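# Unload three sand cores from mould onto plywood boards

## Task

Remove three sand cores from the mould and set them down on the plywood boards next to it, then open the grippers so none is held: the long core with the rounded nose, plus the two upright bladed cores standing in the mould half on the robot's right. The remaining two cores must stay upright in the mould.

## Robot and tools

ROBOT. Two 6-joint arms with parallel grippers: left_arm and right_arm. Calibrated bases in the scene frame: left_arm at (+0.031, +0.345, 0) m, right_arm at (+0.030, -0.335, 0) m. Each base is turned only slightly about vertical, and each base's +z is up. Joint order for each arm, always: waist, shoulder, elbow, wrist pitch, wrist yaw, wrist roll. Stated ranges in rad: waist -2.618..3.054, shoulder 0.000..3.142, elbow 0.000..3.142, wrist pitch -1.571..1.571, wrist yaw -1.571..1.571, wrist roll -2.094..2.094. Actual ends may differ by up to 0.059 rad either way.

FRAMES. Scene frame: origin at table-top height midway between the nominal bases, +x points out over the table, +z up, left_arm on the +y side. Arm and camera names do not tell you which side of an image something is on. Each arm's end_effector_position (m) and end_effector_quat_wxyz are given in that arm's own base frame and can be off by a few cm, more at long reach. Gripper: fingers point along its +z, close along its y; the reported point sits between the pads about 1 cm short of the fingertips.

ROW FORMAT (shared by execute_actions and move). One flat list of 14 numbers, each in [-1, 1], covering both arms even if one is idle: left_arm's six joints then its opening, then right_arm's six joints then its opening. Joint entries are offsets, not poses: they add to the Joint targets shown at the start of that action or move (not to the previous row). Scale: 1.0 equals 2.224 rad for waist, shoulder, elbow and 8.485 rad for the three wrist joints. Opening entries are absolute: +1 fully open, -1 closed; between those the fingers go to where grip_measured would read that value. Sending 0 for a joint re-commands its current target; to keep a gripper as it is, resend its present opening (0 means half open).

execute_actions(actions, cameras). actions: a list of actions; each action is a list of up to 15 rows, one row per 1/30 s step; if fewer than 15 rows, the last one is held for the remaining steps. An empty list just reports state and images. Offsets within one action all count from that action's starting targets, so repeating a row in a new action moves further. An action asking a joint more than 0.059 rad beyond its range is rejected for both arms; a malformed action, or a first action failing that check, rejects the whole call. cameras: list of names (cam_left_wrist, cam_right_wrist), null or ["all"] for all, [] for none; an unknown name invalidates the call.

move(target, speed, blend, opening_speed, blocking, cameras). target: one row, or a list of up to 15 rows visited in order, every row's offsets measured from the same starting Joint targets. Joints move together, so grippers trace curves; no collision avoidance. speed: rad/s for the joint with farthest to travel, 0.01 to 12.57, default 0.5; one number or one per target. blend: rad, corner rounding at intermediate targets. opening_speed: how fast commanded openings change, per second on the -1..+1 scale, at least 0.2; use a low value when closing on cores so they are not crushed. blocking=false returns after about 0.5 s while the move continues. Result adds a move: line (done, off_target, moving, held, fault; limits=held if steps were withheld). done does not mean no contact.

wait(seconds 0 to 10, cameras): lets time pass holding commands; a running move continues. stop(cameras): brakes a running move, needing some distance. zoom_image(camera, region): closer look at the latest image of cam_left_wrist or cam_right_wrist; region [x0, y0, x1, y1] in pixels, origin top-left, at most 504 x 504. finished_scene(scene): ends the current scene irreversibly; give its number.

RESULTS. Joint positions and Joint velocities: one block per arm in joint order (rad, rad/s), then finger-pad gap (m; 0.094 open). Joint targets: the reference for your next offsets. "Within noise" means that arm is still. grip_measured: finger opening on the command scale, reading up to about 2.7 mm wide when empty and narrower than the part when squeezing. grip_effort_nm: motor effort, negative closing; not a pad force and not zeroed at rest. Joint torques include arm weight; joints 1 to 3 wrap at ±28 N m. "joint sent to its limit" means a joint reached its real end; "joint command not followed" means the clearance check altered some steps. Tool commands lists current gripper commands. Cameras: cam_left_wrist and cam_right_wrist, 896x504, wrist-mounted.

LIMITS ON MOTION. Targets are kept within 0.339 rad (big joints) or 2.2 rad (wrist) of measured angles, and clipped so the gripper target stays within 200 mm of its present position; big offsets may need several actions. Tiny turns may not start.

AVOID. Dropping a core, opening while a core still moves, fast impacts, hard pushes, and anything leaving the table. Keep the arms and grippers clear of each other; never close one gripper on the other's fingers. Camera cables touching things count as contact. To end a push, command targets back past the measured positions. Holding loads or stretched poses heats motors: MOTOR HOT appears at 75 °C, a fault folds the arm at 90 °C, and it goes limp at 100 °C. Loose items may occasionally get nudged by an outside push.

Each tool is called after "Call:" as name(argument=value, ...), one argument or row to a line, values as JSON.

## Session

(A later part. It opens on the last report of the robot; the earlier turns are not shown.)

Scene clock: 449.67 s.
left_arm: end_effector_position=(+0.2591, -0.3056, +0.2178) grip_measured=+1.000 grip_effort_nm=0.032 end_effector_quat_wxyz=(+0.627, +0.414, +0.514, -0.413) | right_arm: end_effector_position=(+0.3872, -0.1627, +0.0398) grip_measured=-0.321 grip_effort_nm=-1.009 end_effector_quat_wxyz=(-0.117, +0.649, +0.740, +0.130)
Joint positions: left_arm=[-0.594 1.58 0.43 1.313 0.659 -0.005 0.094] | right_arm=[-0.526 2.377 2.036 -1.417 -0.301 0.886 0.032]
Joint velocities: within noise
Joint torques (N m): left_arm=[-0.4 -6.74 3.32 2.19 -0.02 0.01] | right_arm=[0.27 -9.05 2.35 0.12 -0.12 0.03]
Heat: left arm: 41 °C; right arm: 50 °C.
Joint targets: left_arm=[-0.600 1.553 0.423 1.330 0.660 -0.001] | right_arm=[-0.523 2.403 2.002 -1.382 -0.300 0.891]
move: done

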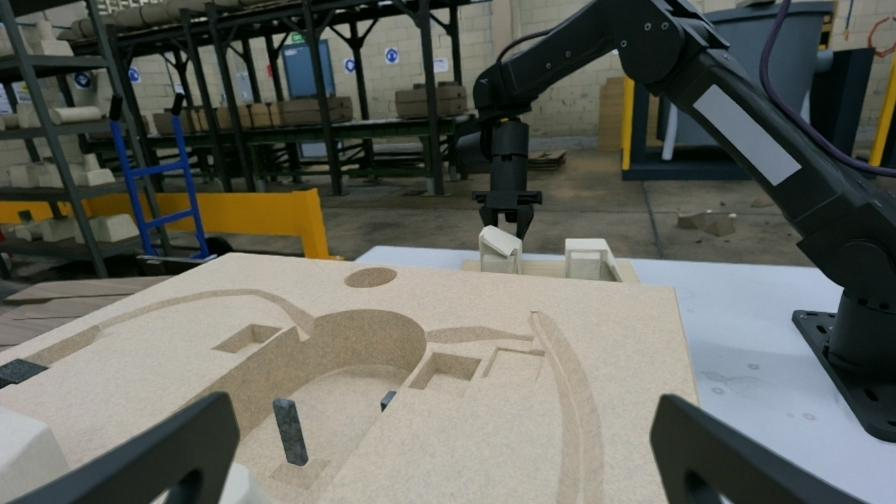

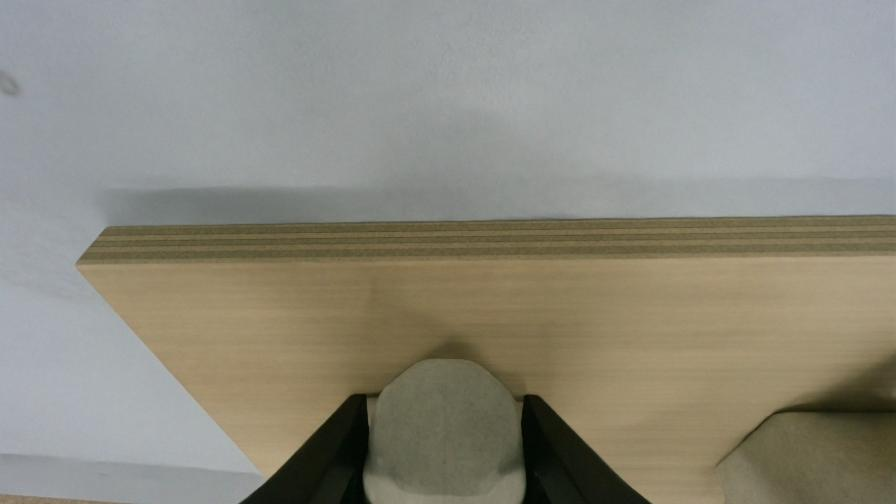

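Call:
move(
  target=[
    [0,0,0,0,0,0,1,0,-0.006,0.0085,-0.0025,0,0,-0.6],
    [0,0,0,0,0,0,1,0,-0.006,0.0085,-0.0025,0,0,-0.12],
  ],
  speed=0.1,
  opening_speed=0.3,
)

Scene clock: 454.23 s.
left_arm: end_effector_position=(+0.2591, -0.3056, +0.2178) grip_measured=+1.000 grip_effort_nm=0.027 end_effector_quat_wxyz=(+0.627, +0.414, +0.514, -0.413) | right_arm: end_effector_position=(+0.3863, -0.1619, +0.0379) grip_measured=-0.123 grip_effort_nm=0.173 end_effector_quat_wxyz=(-0.120, +0.649, +0.740, +0.130)
Joint positions: left_arm=[-0.594 1.58 0.43 1.313 0.659 -0.005 0.094] | right_arm=[-0.526 2.377 2.028 -1.413 -0.301 0.886 0.041]
Joint velocities: within noise
Joint torques (N m): left_arm=[-0.44 -6.76 3.28 2.15 -0.03 -0.02] | right_arm=[0.34 -10.1 4.27 -0.11 -0.15 0.03]
Heat: left arm: 41 °C; right arm: 49 °C.
Joint targets: left_arm=[-0.600 1.553 0.423 1.330 0.660 -0.001] | right_arm=[-0.523 2.389 2.021 -1.404 -0.300 0.891]
move: done

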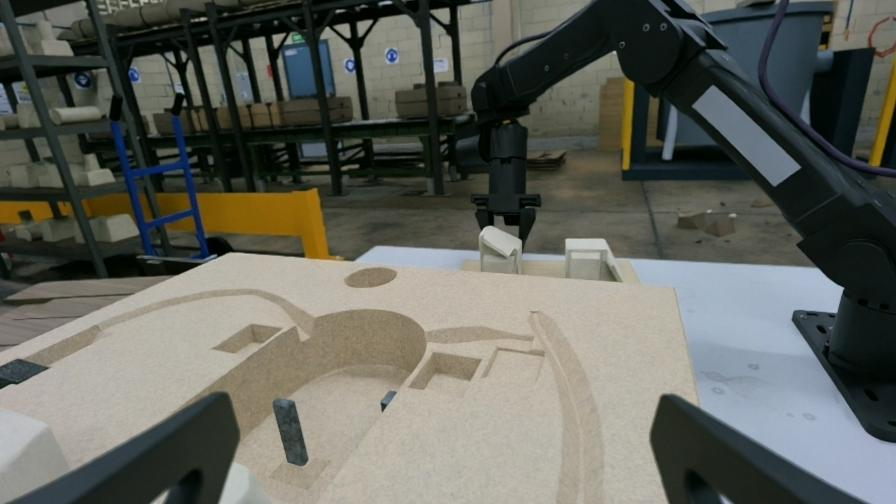

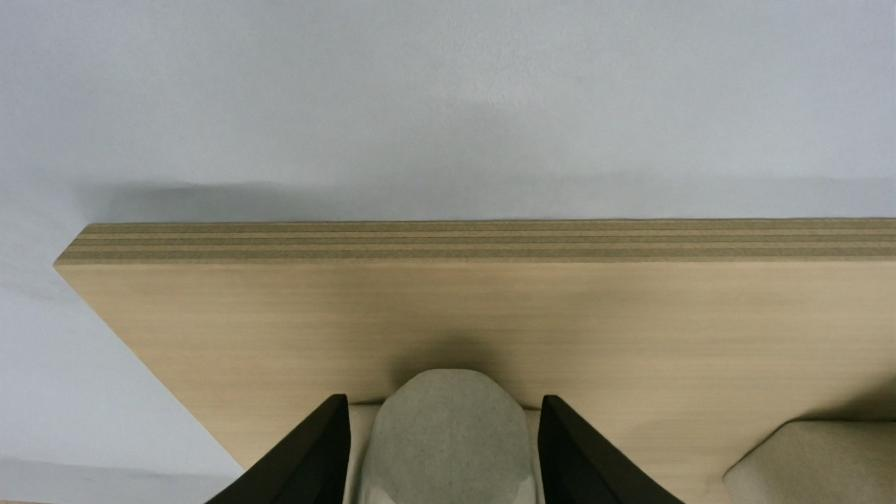

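Call:
move(
  target=[
    [0,0,0,0,0,0,1,0,0,0,0,0,0,0.1],
    [0,0,0,0,0,0,1,0,-0.004,0.063,-0.0196,0,0,0.1],
    [0,0,0,0,0,0,1,0,0,0.135,-0.0196,0,0,0.1],
    [0,0,0,0,0,0,1,0,-0.13,0.135,0.0,0,0,0.1],
  ],
  speed=0.4,
  blend=[0,0.03,0.05,0],
  opening_speed=1.0,
)

Scene clock: 462.93 s.
left_arm: end_effector_position=(+0.2591, -0.3056, +0.2179) grip_measured=+1.000 grip_effort_nm=0.037 end_effector_quat_wxyz=(+0.628, +0.414, +0.514, -0.413) | right_arm: end_effector_position=(+0.4308, -0.1877, +0.2178) grip_measured=+0.097 grip_effort_nm=0.178 end_effector_quat_wxyz=(+0.132, +0.614, +0.758, +0.175)
Joint positions: left_arm=[-0.594 1.58 0.43 1.313 0.659 -0.005 0.094] | right_arm=[-0.526 2.125 2.302 -1.42 -0.301 0.886 0.052]
Joint velocities: within noise
Joint torques (N m): left_arm=[-0.43 -6.69 3.26 2.21 -0.01 -0.02] | right_arm=[0.24 -11.69 6.53 0.79 -0.13 0.03]
Heat: left arm: 41 °C; right arm: 48 °C.
Joint targets: left_arm=[-0.600 1.553 0.423 1.330 0.660 -0.001] | right_arm=[-0.523 2.100 2.321 -1.404 -0.300 0.891]
move: done

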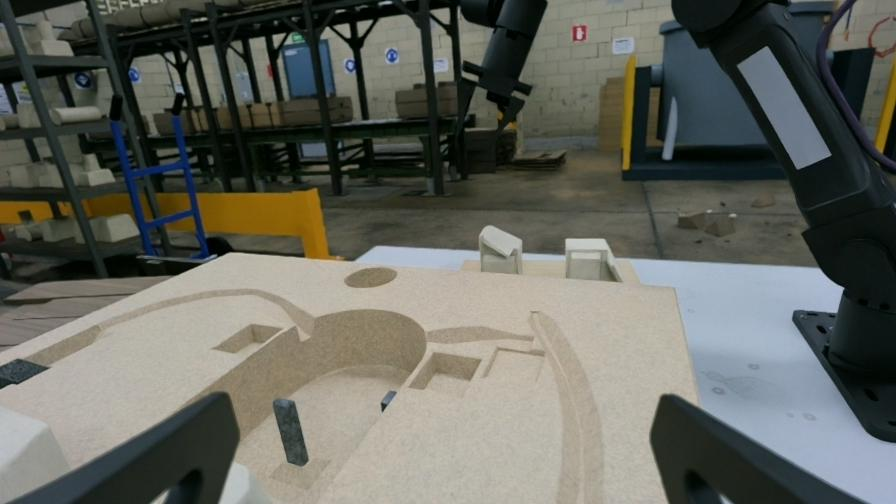

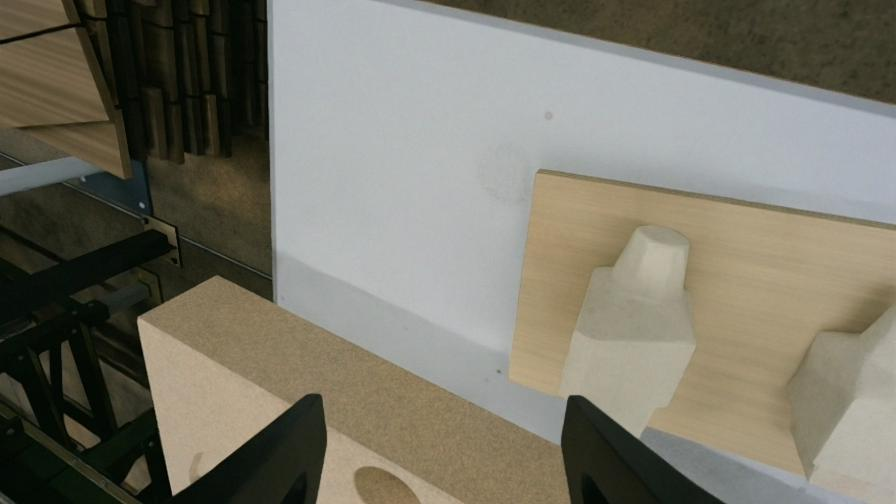

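Call:
move(
  target=[0.0315,0.201,0.844,-0.3229,-0.0778,0,1,0.1452,-0.5782,-0.9047,0.2131,-0.0471,-0.105,1],
  speed=0.8,
)

Call:
zoom_image(
  camera="cam_left_wrist",
  region=[320, 80, 720, 340],
)

Scene clock: 474.43 s.
left_arm: end_effector_position=(+0.3888, -0.2324, +0.2676) grip_measured=+1.000 grip_effort_nm=0.032 end_effector_quat_wxyz=(+0.221, +0.257, +0.939, -0.065) | right_arm: end_effector_position=(+0.3075, +0.0527, +0.2166) grip_measured=+0.997 grip_effort_nm=0.173 end_effector_quat_wxyz=(+0.639, -0.143, +0.730, +0.196)
Joint positions: left_arm=[-0.538 1.98 2.277 -1.403 0.008 -0.005 0.094] | right_arm=[-0.207 0.829 0.316 0.373 -0.692 0.015 0.094]
Joint velocities: within noise
Joint torques (N m): left_arm=[0.61 -7.27 6.38 1.25 -0.05 -0.01] | right_arm=[0.61 -2.04 5.7 1.69 -0.12 -0.22]
Heat: left arm: 41 °C; right arm: 47 °C.
Joint targets: left_arm=[-0.530 2.000 2.300 -1.410 0.000 -0.001] | right_arm=[-0.200 0.814 0.309 0.404 -0.699 0.000]
move: done

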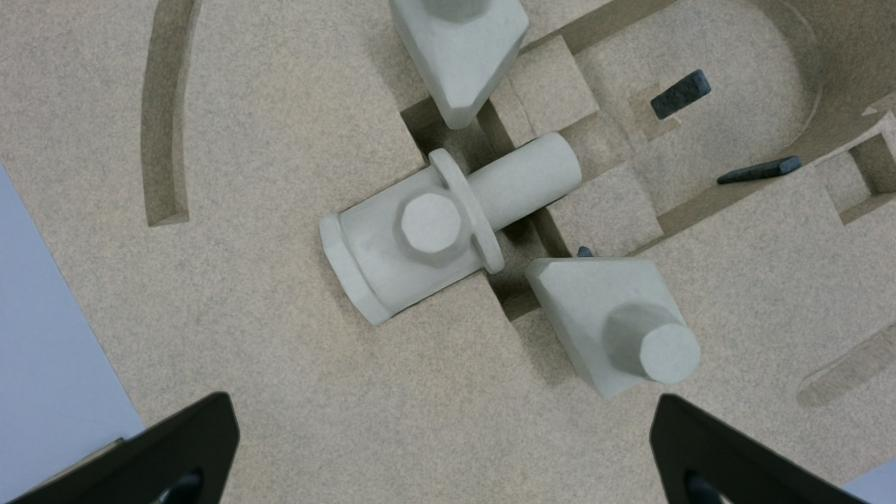

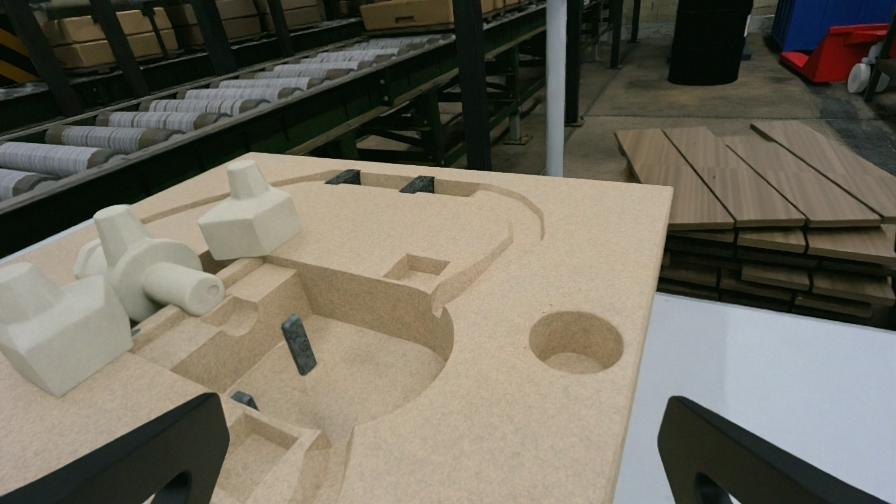

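Scaled by 1.260.

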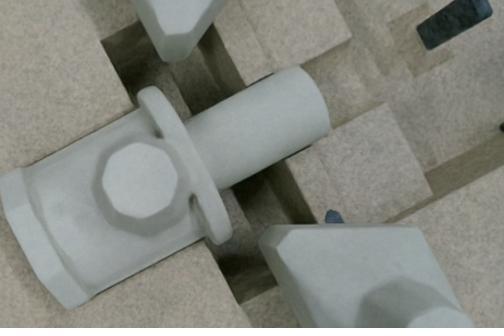

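Call:
move(
  target=[0.0789,-0.0256,-0.2113,0.0731,0.0589,0.0682,1,0,0,0,0,0,0,1],
  speed=0.5,
)

Scene clock: 490.10 s.
left_arm: end_effector_position=(+0.4483, -0.2546, +0.1993) grip_measured=+1.000 grip_effort_nm=0.027 end_effector_quat_wxyz=(+0.319, +0.478, +0.795, -0.193) | right_arm: end_effector_position=(+0.3075, +0.0528, +0.2169) grip_measured=+0.997 grip_effort_nm=0.173 end_effector_quat_wxyz=(+0.639, -0.143, +0.730, +0.196)
Joint positions: left_arm=[-0.359 1.98 1.837 -0.806 0.477 0.567 0.094] | right_arm=[-0.207 0.829 0.316 0.374 -0.693 0.014 0.094]
Joint velocities: within noise
Joint torques (N m): left_arm=[0.23 -12.3 4.78 1.68 0.52 0.07] | right_arm=[0.61 -2.03 5.71 1.69 -0.12 -0.2]
Heat: left arm: 39 °C; right arm: 41 °C.
Joint targets: left_arm=[-0.355 1.943 1.830 -0.790 0.499 0.578] | right_arm=[-0.200 0.814 0.309 0.404 -0.699 0.001]
move: off_target (left_arm); left_arm: the shoulder is farthest, 0.037 rad from its target

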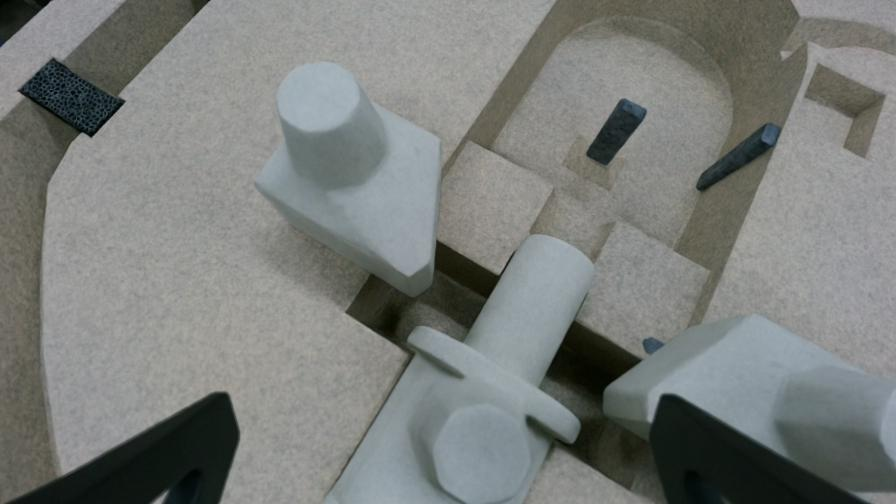

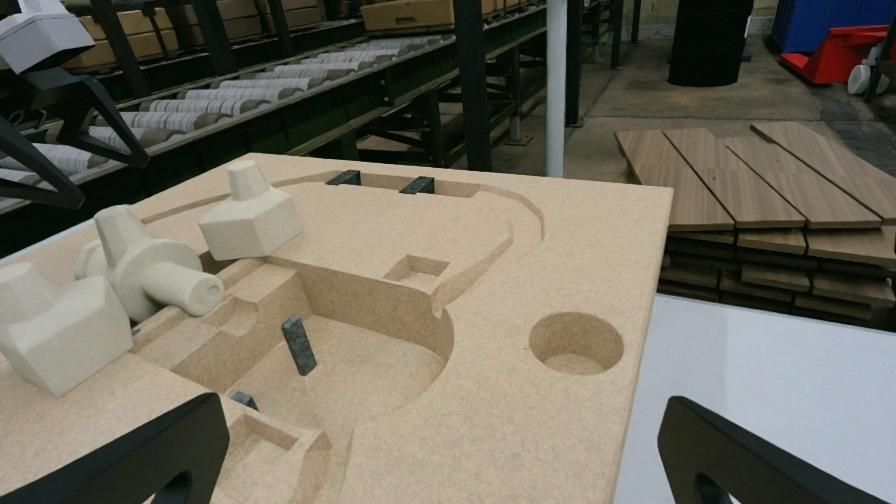

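Call:
move(
  target=[0.0007,-0.0171,-0.075,0.018,0.0024,0.0013,1,0,0,0,0,0,0,1],
  speed=0.3,
  cameras=["cam_left_wrist"],
)

Scene clock: 500.33 s.
left_arm: end_effector_position=(+0.4433, -0.2562, +0.1698) grip_measured=+1.000 grip_effort_nm=0.032 end_effector_quat_wxyz=(+0.326, +0.485, +0.787, -0.200) | right_arm: end_effector_position=(+0.3075, +0.0528, +0.2170) grip_measured=+0.997 grip_effort_nm=0.173 end_effector_quat_wxyz=(+0.640, -0.143, +0.729, +0.196)
Joint positions: left_arm=[-0.359 1.954 1.672 -0.655 0.498 0.578 0.094] | right_arm=[-0.207 0.829 0.316 0.375 -0.693 0.014 0.094]
Joint velocities: within noise
Joint torques (N m): left_arm=[0.4 -13.03 4.68 1.71 0.53 0.08] | right_arm=[0.59 -2.04 5.74 1.69 -0.11 -0.2]
Heat: left arm: 41 °C; right arm: 41 °C.
Joint targets: left_arm=[-0.353 1.905 1.663 -0.637 0.520 0.589] | right_arm=[-0.200 0.814 0.309 0.404 -0.699 0.001]
move: off_target (left_arm); left_arm: the shoulder is farthest, 0.049 rad from its target
Images, in order (width x height): cam_left_wrist 896x504.

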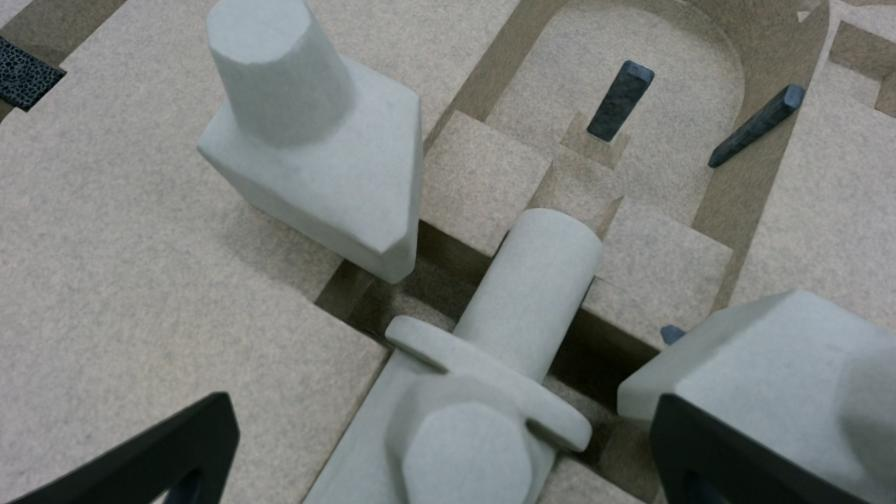

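Call:
move(
  target=[
    [0,0,0,0,0,0,0.12,0,0,0,0,0,0,1],
    [0,-0.009,-0.0567,0.0131,0,0,0.12,0,0,0,0,0,0,1],
  ],
  speed=0.25,
  opening_speed=1.0,
)

Scene clock: 506.97 s.
left_arm: end_effector_position=(+0.4366, -0.2538, +0.1475) grip_measured=+0.122 grip_effort_nm=-0.081 end_effector_quat_wxyz=(+0.329, +0.485, +0.785, -0.199) | right_arm: end_effector_position=(+0.3075, +0.0528, +0.2171) grip_measured=+0.997 grip_effort_nm=0.178 end_effector_quat_wxyz=(+0.640, -0.143, +0.729, +0.195)
Joint positions: left_arm=[-0.359 1.93 1.545 -0.544 0.499 0.579 0.053] | right_arm=[-0.207 0.829 0.316 0.375 -0.693 0.014 0.094]
Joint velocities: within noise
Joint torques (N m): left_arm=[0.49 -12.48 4.83 1.72 0.51 0.08] | right_arm=[0.61 -2.07 5.71 1.7 -0.12 -0.19]
Heat: left arm: 44 °C; right arm: 42 °C.
Joint targets: left_arm=[-0.353 1.885 1.537 -0.526 0.520 0.589] | right_arm=[-0.200 0.814 0.309 0.404 -0.699 0.001]
move: off_target (left_arm); left_arm: the shoulder is farthest, 0.045 rad from its target

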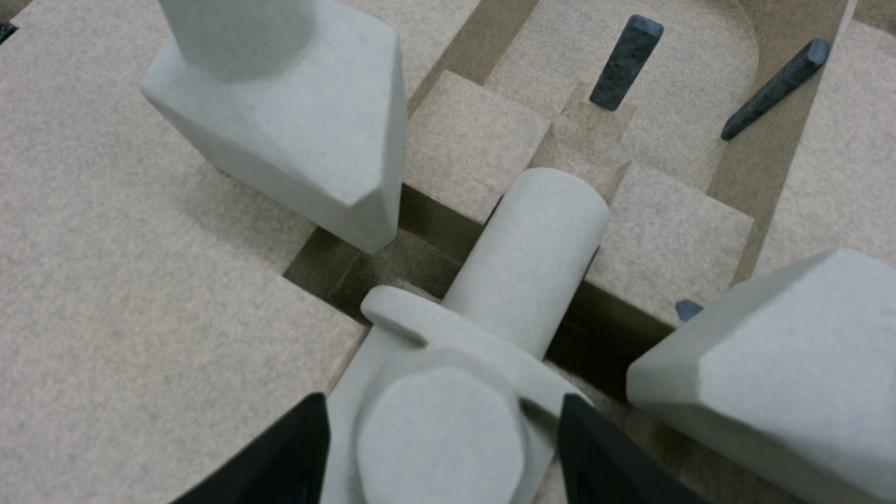

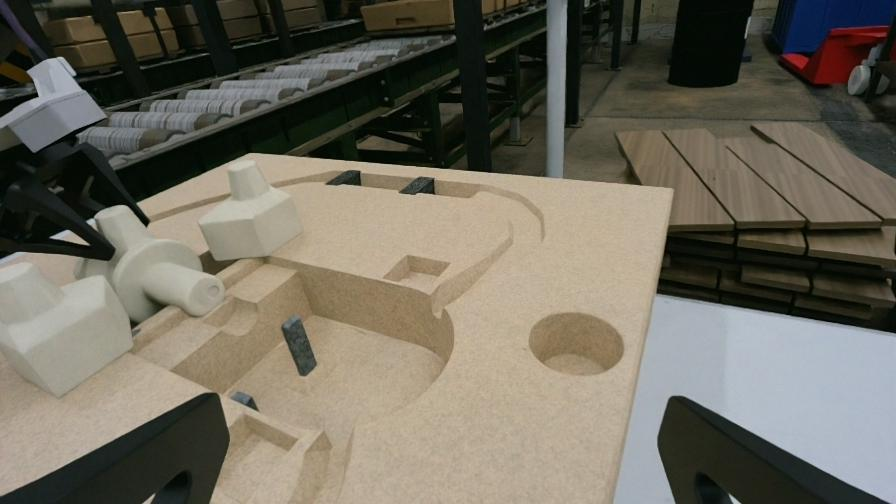

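Call:
move(
  target=[0,0,0,0,0,0,-0.6,0,0,0,0,0,0,1],
  opening_speed=0.5,
)

Scene clock: 510.20 s.
left_arm: end_effector_position=(+0.4373, -0.2538, +0.1479) grip_measured=-0.210 grip_effort_nm=-1.009 end_effector_quat_wxyz=(+0.331, +0.485, +0.785, -0.199) | right_arm: end_effector_position=(+0.3074, +0.0529, +0.2171) grip_measured=+0.997 grip_effort_nm=0.168 end_effector_quat_wxyz=(+0.640, -0.144, +0.729, +0.196)
Joint positions: left_arm=[-0.359 1.93 1.545 -0.541 0.498 0.579 0.037] | right_arm=[-0.207 0.829 0.316 0.375 -0.693 0.014 0.094]
Joint velocities: within noise
Joint torques (N m): left_arm=[0.38 -12.59 4.64 1.72 0.54 0.08] | right_arm=[0.58 -2.03 5.74 1.69 -0.11 -0.19]
Heat: left arm: 45 °C; right arm: 42 °C.
Joint targets: left_arm=[-0.353 1.885 1.537 -0.526 0.520 0.589] | right_arm=[-0.200 0.814 0.309 0.404 -0.699 0.001]
move: off_target (left_arm); left_arm: the shoulder is farthest, 0.045 rad from its target

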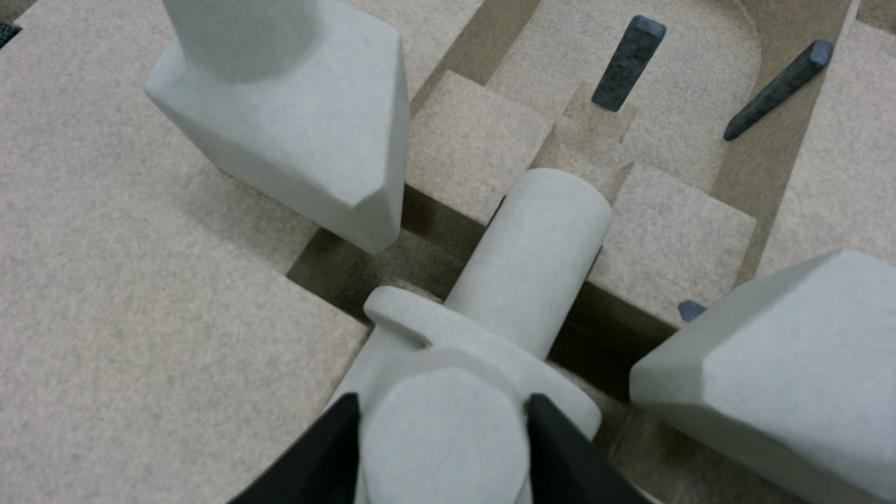

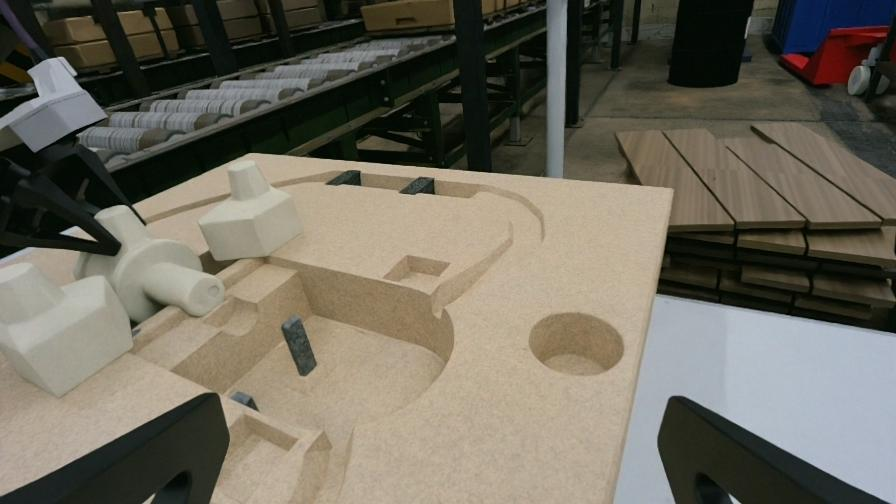

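Call:
move(
  target=[
    [0,-0.0315,0.11,-0.0159,0,0,-0.6,0,0,0,0,0,0,1],
    [0,-0.02,0.2203,-0.0412,0,0,-0.6,0,0,0,0,0,0,1],
  ],
  speed=0.25,
  blend=0.05,
)

Call:
zoom_image(
  camera="cam_right_wrist",
  region=[0, 20, 400, 320],
)

Scene clock: 517.70 s.
left_arm: end_effector_position=(+0.4320, -0.2461, +0.2610) grip_measured=-0.212 grip_effort_nm=-0.994 end_effector_quat_wxyz=(+0.340, +0.485, +0.785, -0.180) | right_arm: end_effector_position=(+0.3075, +0.0529, +0.2171) grip_measured=+0.997 grip_effort_nm=0.173 end_effector_quat_wxyz=(+0.640, -0.144, +0.729, +0.196)
Joint positions: left_arm=[-0.359 1.911 1.97 -0.964 0.464 0.585 0.037] | right_arm=[-0.207 0.829 0.316 0.376 -0.693 0.014 0.094]
Joint velocities: within noise
Joint torques (N m): left_arm=[0.4 -14.24 10.13 2.55 0.9 -0.03] | right_arm=[0.62 -2.04 5.71 1.69 -0.11 -0.19]
Heat: left arm: 47 °C; right arm: 43 °C.
Joint targets: left_arm=[-0.353 1.841 2.027 -0.876 0.520 0.589] | right_arm=[-0.200 0.814 0.309 0.404 -0.699 0.001]
move: off_target (left_arm); left_arm: the wrist pitch is farthest, 0.089 rad from its target

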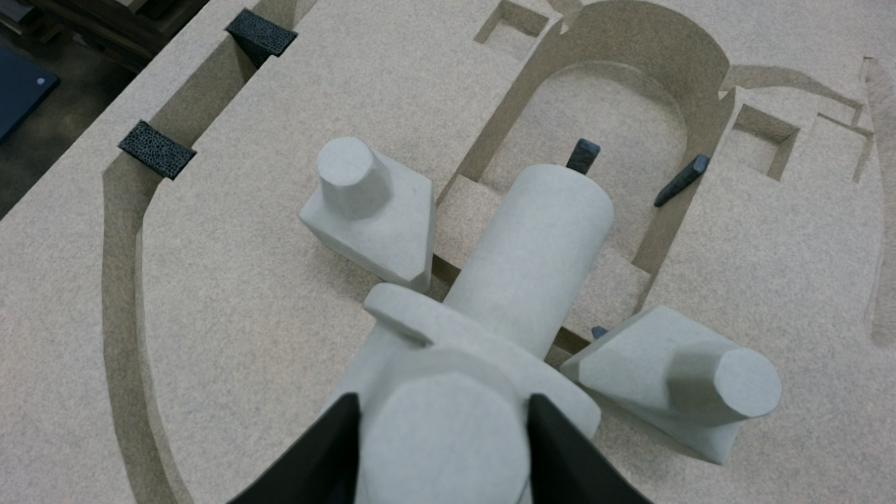

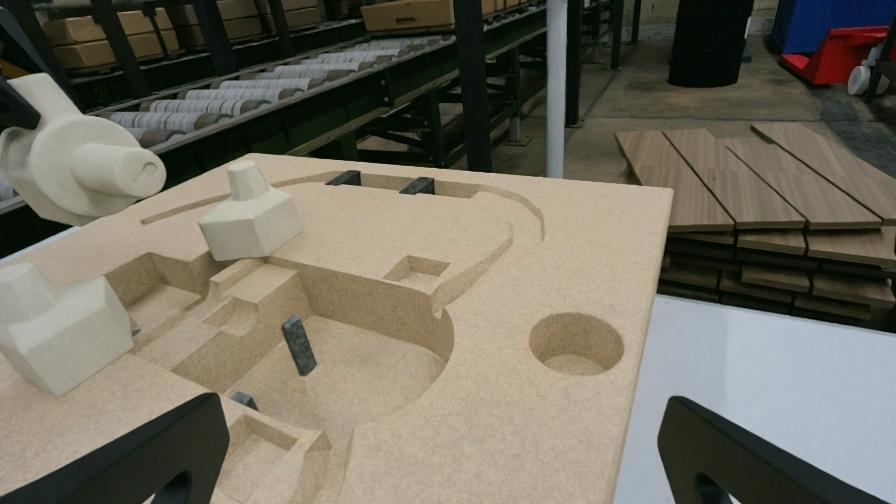

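Scaled by 1.260.

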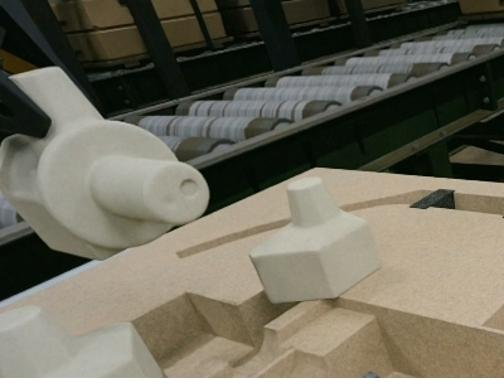

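Call:
move(
  target=[
    [0.3206,-0.0472,-0.0818,0.0199,-0.0702,-0.0784,-0.6,0,0,0,0,0,0,1],
    [0.3219,-0.3647,-0.509,0.045,-0.0702,-0.0784,-0.6,0,0,0,0,0,0,1],
  ],
  speed=0.5,
  blend=0.1,
)

Scene clock: 546.80 s.
left_arm: end_effector_position=(+0.2906, +0.1236, +0.1771) grip_measured=-0.212 grip_effort_nm=-1.009 end_effector_quat_wxyz=(+0.354, -0.211, +0.907, +0.084) | right_arm: end_effector_position=(+0.3075, +0.0529, +0.2171) grip_measured=+0.997 grip_effort_nm=0.173 end_effector_quat_wxyz=(+0.640, -0.144, +0.729, +0.196)
Joint positions: left_arm=[0.361 1.081 0.874 -0.621 -0.068 -0.07 0.037] | right_arm=[-0.207 0.829 0.316 0.376 -0.693 0.014 0.094]
Joint velocities: within noise
Joint torques (N m): left_arm=[0.2 -6.34 7.39 3.11 -0.1 -0.14] | right_arm=[0.59 -2.02 5.74 1.69 -0.11 -0.19]
Heat: left arm: 46 °C; right arm: 44 °C.
Joint targets: left_arm=[0.363 1.029 0.895 -0.494 -0.076 -0.076] | right_arm=[-0.200 0.814 0.309 0.404 -0.699 0.001]
move: off_target (left_arm); left_arm: the wrist pitch is farthest, 0.127 rad from its target

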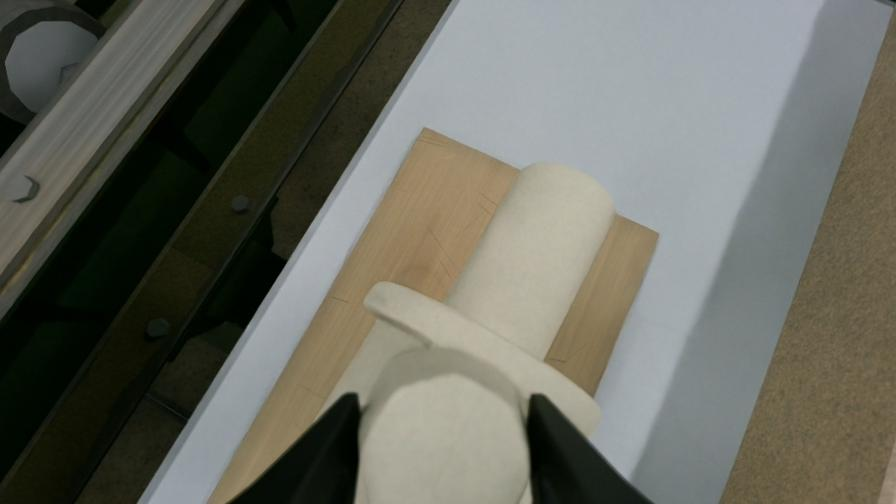

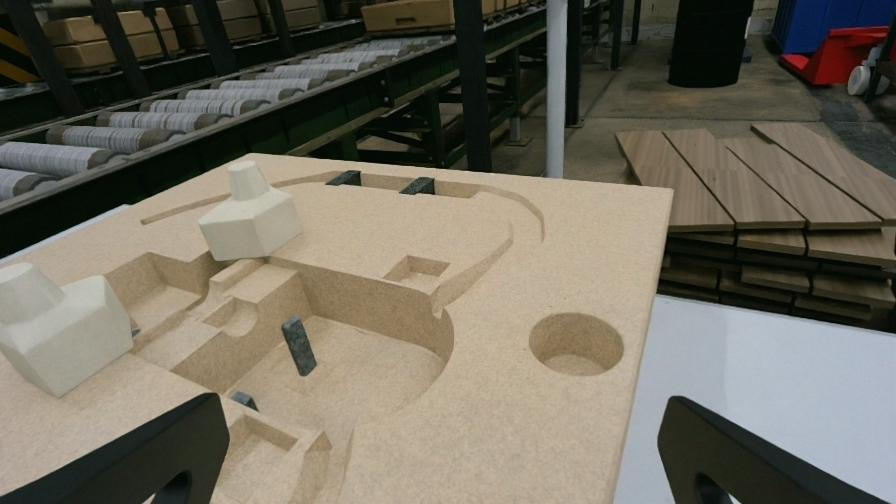

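Call:
move(
  target=[0,0.0077,-0.063,0.0232,0,0,-0.6,0,0,0,0,0,0,1],
  speed=0.25,
  cameras=["cam_left_wrist"],
)

Scene clock: 552.70 s.
left_arm: end_effector_position=(+0.2976, +0.1263, +0.1505) grip_measured=-0.212 grip_effort_nm=-1.004 end_effector_quat_wxyz=(+0.377, -0.210, +0.898, +0.087) | right_arm: end_effector_position=(+0.3075, +0.0529, +0.2172) grip_measured=+0.997 grip_effort_nm=0.168 end_effector_quat_wxyz=(+0.640, -0.144, +0.729, +0.195)
Joint positions: left_arm=[0.361 1.081 0.735 -0.434 -0.068 -0.07 0.037] | right_arm=[-0.207 0.829 0.316 0.376 -0.693 0.014 0.094]
Joint velocities: within noise
Joint torques (N m): left_arm=[0.14 -5.08 7.2 3.28 -0.11 -0.13] | right_arm=[0.58 -2.03 5.71 1.69 -0.11 -0.19]
Heat: left arm: 48 °C; right arm: 44 °C.
Joint targets: left_arm=[0.363 1.046 0.755 -0.297 -0.076 -0.076] | right_arm=[-0.200 0.814 0.309 0.405 -0.699 0.000]
move: off_target (left_arm); left_arm: the wrist pitch is farthest, 0.136 rad from its target
Images, in order (width x height): cam_left_wrist 896x504.

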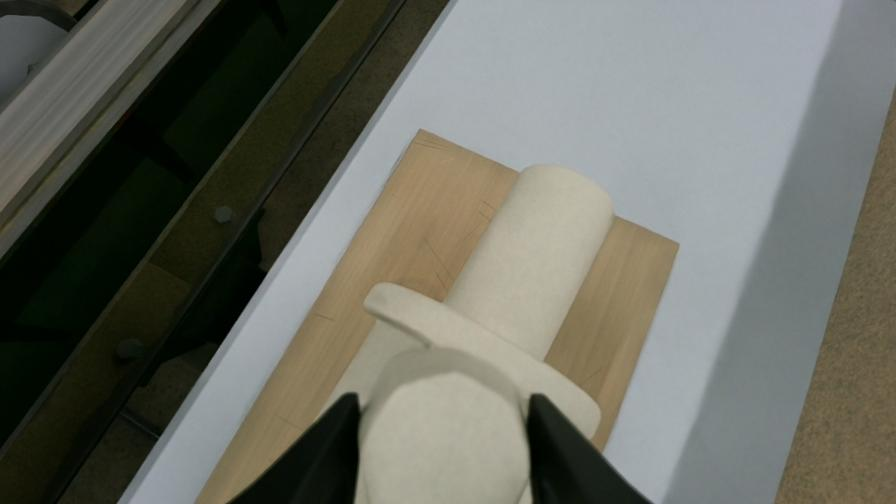

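Call:
move(
  target=[
    [0,0,0,0,0,0,-0.6,0.3147,0.2635,0.4456,-0.0476,0.0471,0,1],
    [0,0,0,0,0,0,-0.6,0.6025,0.2635,0.4456,-0.0476,0.0589,0,1],
    [0,0,0,0,0,0,-0.6,0.6025,0.4991,0.2435,0.0907,0.0601,0,1],
  ],
  speed=1.0,
  blend=0.2,
  cameras=["cam_right_wrist"],
)

Scene clock: 565.10 s.
left_arm: end_effector_position=(+0.2976, +0.1263, +0.1505) grip_measured=-0.212 grip_effort_nm=-0.999 end_effector_quat_wxyz=(+0.377, -0.210, +0.898, +0.087) | right_arm: end_effector_position=(+0.1884, +0.4918, +0.2026) grip_measured=+0.997 grip_effort_nm=0.173 end_effector_quat_wxyz=(+0.580, -0.422, +0.530, +0.452)
Joint positions: left_arm=[0.361 1.081 0.735 -0.434 -0.068 -0.07 0.037] | right_arm=[1.137 1.917 0.854 1.147 -0.197 0.006 0.094]
Joint velocities: within noise
Joint torques (N m): left_arm=[0.17 -5.07 7.28 3.3 -0.1 -0.13] | right_arm=[0.35 -7.42 4.67 1.72 0.06 -0.11]
Heat: left arm: 49 °C; right arm: 44 °C.
Joint targets: left_arm=[0.363 1.046 0.755 -0.297 -0.076 -0.076] | right_arm=[1.140 1.924 0.850 1.174 -0.189 0.001]
move: off_target (left_arm); left_arm: the wrist pitch is farthest, 0.137 rad from its target
Images, in order (width x height): cam_right_wrist 896x504.

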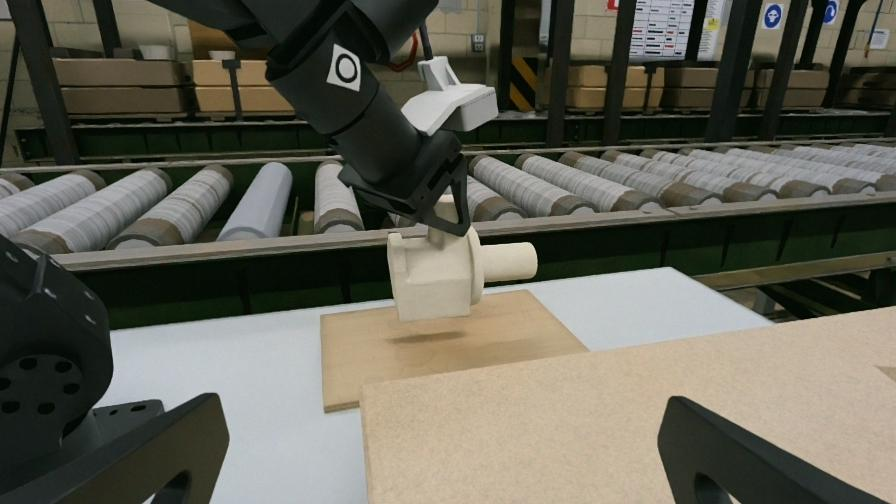

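Call:
move(
  target=[0,0.0042,-0.0339,0.01,0,0,-0.6,0,0,0,0,0,0,1],
  speed=0.2,
  cameras=["cam_right_wrist"],
)

Call:
zoom_image(
  camera="cam_right_wrist",
  region=[320, 200, 600, 420],
)

Scene clock: 569.53 s.
left_arm: end_effector_position=(+0.2962, +0.1257, +0.1328) grip_measured=-0.212 grip_effort_nm=-0.994 end_effector_quat_wxyz=(+0.380, -0.210, +0.897, +0.087) | right_arm: end_effector_position=(+0.1884, +0.4918, +0.2028) grip_measured=+0.997 grip_effort_nm=0.173 end_effector_quat_wxyz=(+0.580, -0.422, +0.530, +0.452)
Joint positions: left_arm=[0.361 1.081 0.659 -0.35 -0.068 -0.07 0.037] | right_arm=[1.137 1.917 0.854 1.148 -0.197 0.006 0.094]
Joint velocities: within noise
Joint torques (N m): left_arm=[0.16 -4.22 7.31 3.32 -0.09 -0.12] | right_arm=[0.32 -7.45 4.67 1.75 0.07 -0.11]
Heat: left arm: 50 °C; right arm: 44 °C.
Joint targets: left_arm=[0.363 1.056 0.680 -0.212 -0.076 -0.076] | right_arm=[1.140 1.924 0.850 1.174 -0.189 0.001]
move: off_target (left_arm); left_arm: the wrist pitch is farthest, 0.138 rad from its target
Images, in order (width x height): cam_right_wrist 896x504.

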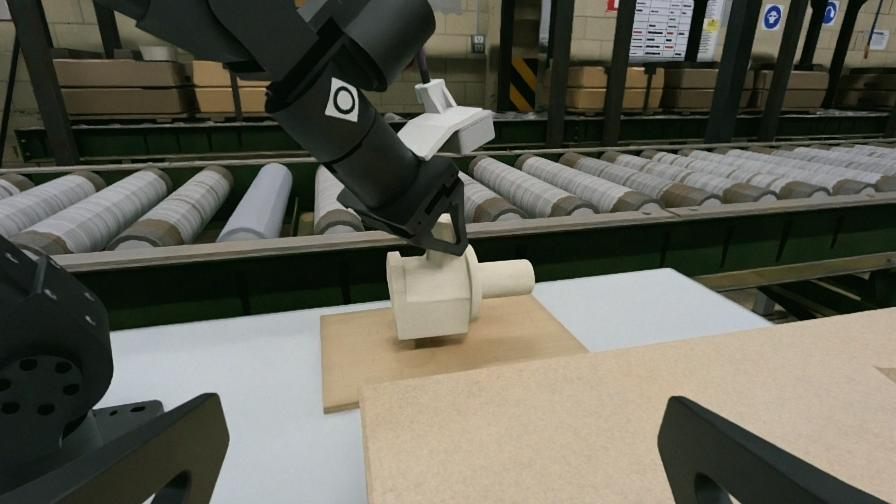

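Scaled by 1.800.

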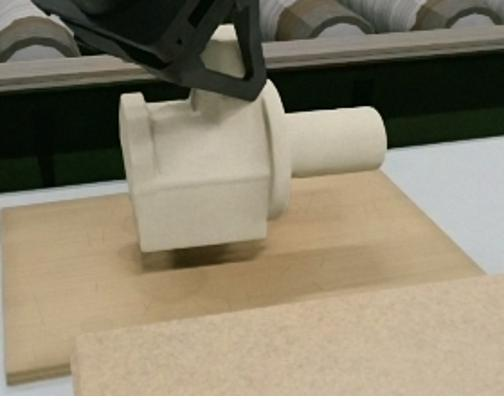

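Call:
move(
  target=[0,0.0025,-0.0187,0.0050,0,0,-0.6,0,0,0,0,0,0,1],
  speed=0.12,
  cameras=["cam_right_wrist"],
)

Call:
zoom_image(
  camera="cam_right_wrist",
  region=[320, 200, 600, 420],
)

Scene clock: 574.97 s.
left_arm: end_effector_position=(+0.2944, +0.1251, +0.1229) grip_measured=-0.212 grip_effort_nm=-0.999 end_effector_quat_wxyz=(+0.380, -0.210, +0.897, +0.087) | right_arm: end_effector_position=(+0.1884, +0.4918, +0.2030) grip_measured=+0.997 grip_effort_nm=0.168 end_effector_quat_wxyz=(+0.581, -0.422, +0.529, +0.453)
Joint positions: left_arm=[0.361 1.081 0.618 -0.309 -0.068 -0.07 0.037] | right_arm=[1.137 1.917 0.854 1.149 -0.197 0.006 0.094]
Joint velocities: within noise
Joint torques (N m): left_arm=[0.16 -3.81 7.1 3.33 -0.1 -0.14] | right_arm=[0.32 -7.46 4.66 1.74 0.07 -0.11]
Heat: left arm: 52 °C; right arm: 43 °C.
Joint targets: left_arm=[0.363 1.061 0.638 -0.170 -0.076 -0.076] | right_arm=[1.140 1.924 0.850 1.174 -0.189 0.001]
move: off_target (left_arm); left_arm: the wrist pitch is farthest, 0.140 rad from its target
Images, in order (width x height): cam_right_wrist 896x504.

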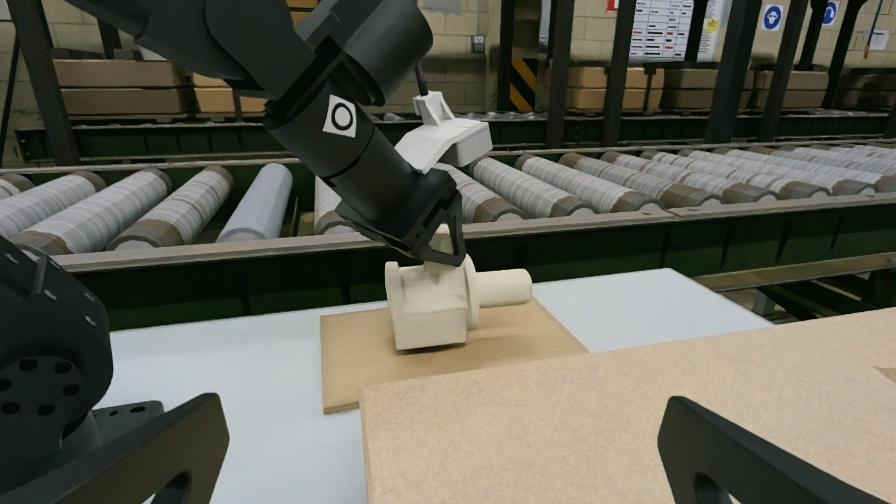

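Scaled by 1.800.

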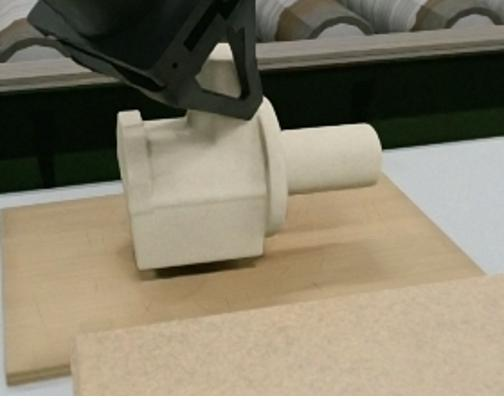

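Call:
move(
  target=[0,0.002,-0.0115,0.003,0,0,-0.6,0,0,0,0,0,0,1],
  speed=0.1,
  cameras=[],
)

Call:
move(
  target=[0,0.003,-0.0115,0.002,0,0,-0.6,0,0,0,0,0,0,1],
  speed=0.1,
  cameras=["cam_right_wrist"],
)

Call:
zoom_image(
  camera="cam_right_wrist",
  region=[320, 200, 600, 420],
)

Scene clock: 579.53 s.
left_arm: end_effector_position=(+0.2931, +0.1246, +0.1169) grip_measured=-0.212 grip_effort_nm=-1.004 end_effector_quat_wxyz=(+0.380, -0.210, +0.896, +0.087) | right_arm: end_effector_position=(+0.1884, +0.4918, +0.2030) grip_measured=+0.997 grip_effort_nm=0.168 end_effector_quat_wxyz=(+0.581, -0.422, +0.529, +0.453)
Joint positions: left_arm=[0.361 1.081 0.594 -0.284 -0.068 -0.07 0.037] | right_arm=[1.137 1.917 0.854 1.149 -0.197 0.006 0.094]
Joint velocities: within noise
Joint torques (N m): left_arm=[0.25 -3.38 7.04 3.33 -0.09 -0.14] | right_arm=[0.34 -7.45 4.66 1.74 0.08 -0.11]
Heat: left arm: 54 °C; right arm: 43 °C.
Joint targets: left_arm=[0.363 1.066 0.613 -0.144 -0.076 -0.076] | right_arm=[1.140 1.924 0.850 1.174 -0.189 0.001]
move: off_target (left_arm); left_arm: the wrist pitch is farthest, 0.140 rad from its target
No camera images: "cameras" was empty.

Scene clock: 580.37 s.
left_arm: end_effector_position=(+0.2920, +0.1241, +0.1109) grip_measured=-0.212 grip_effort_nm=-0.994 end_effector_quat_wxyz=(+0.380, -0.210, +0.897, +0.087) | right_arm: end_effector_position=(+0.1884, +0.4918, +0.2030) grip_measured=+0.997 grip_effort_nm=0.168 end_effector_quat_wxyz=(+0.581, -0.422, +0.529, +0.453)
Joint positions: left_arm=[0.361 1.084 0.572 -0.26 -0.068 -0.071 0.037] | right_arm=[1.137 1.917 0.854 1.149 -0.197 0.006 0.094]
Joint velocities: within noise
Joint torques (N m): left_arm=[0.23 -3.12 6.69 3.26 -0.1 -0.13] | right_arm=[0.32 -7.43 4.67 1.73 0.07 -0.11]
Heat: left arm: 54 °C; right arm: 43 °C.
Joint targets: left_arm=[0.363 1.072 0.587 -0.127 -0.076 -0.076] | right_arm=[1.140 1.924 0.850 1.174 -0.189 0.001]
move: off_target (left_arm); left_arm: the wrist pitch is farthest, 0.133 rad from its target
Images, in order (width x height): cam_right_wrist 896x504.

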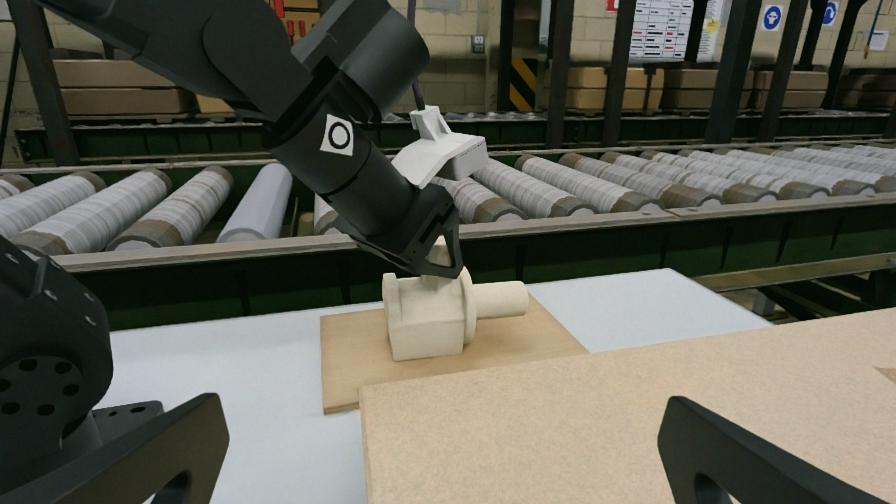

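Scaled by 1.800.

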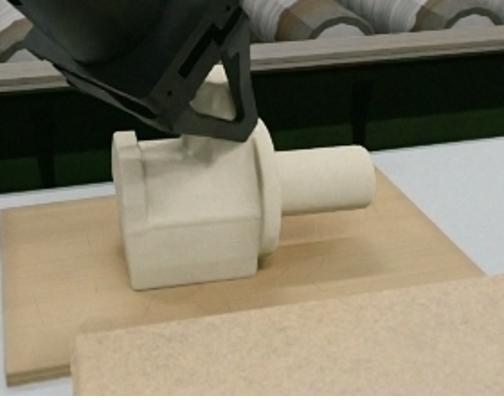

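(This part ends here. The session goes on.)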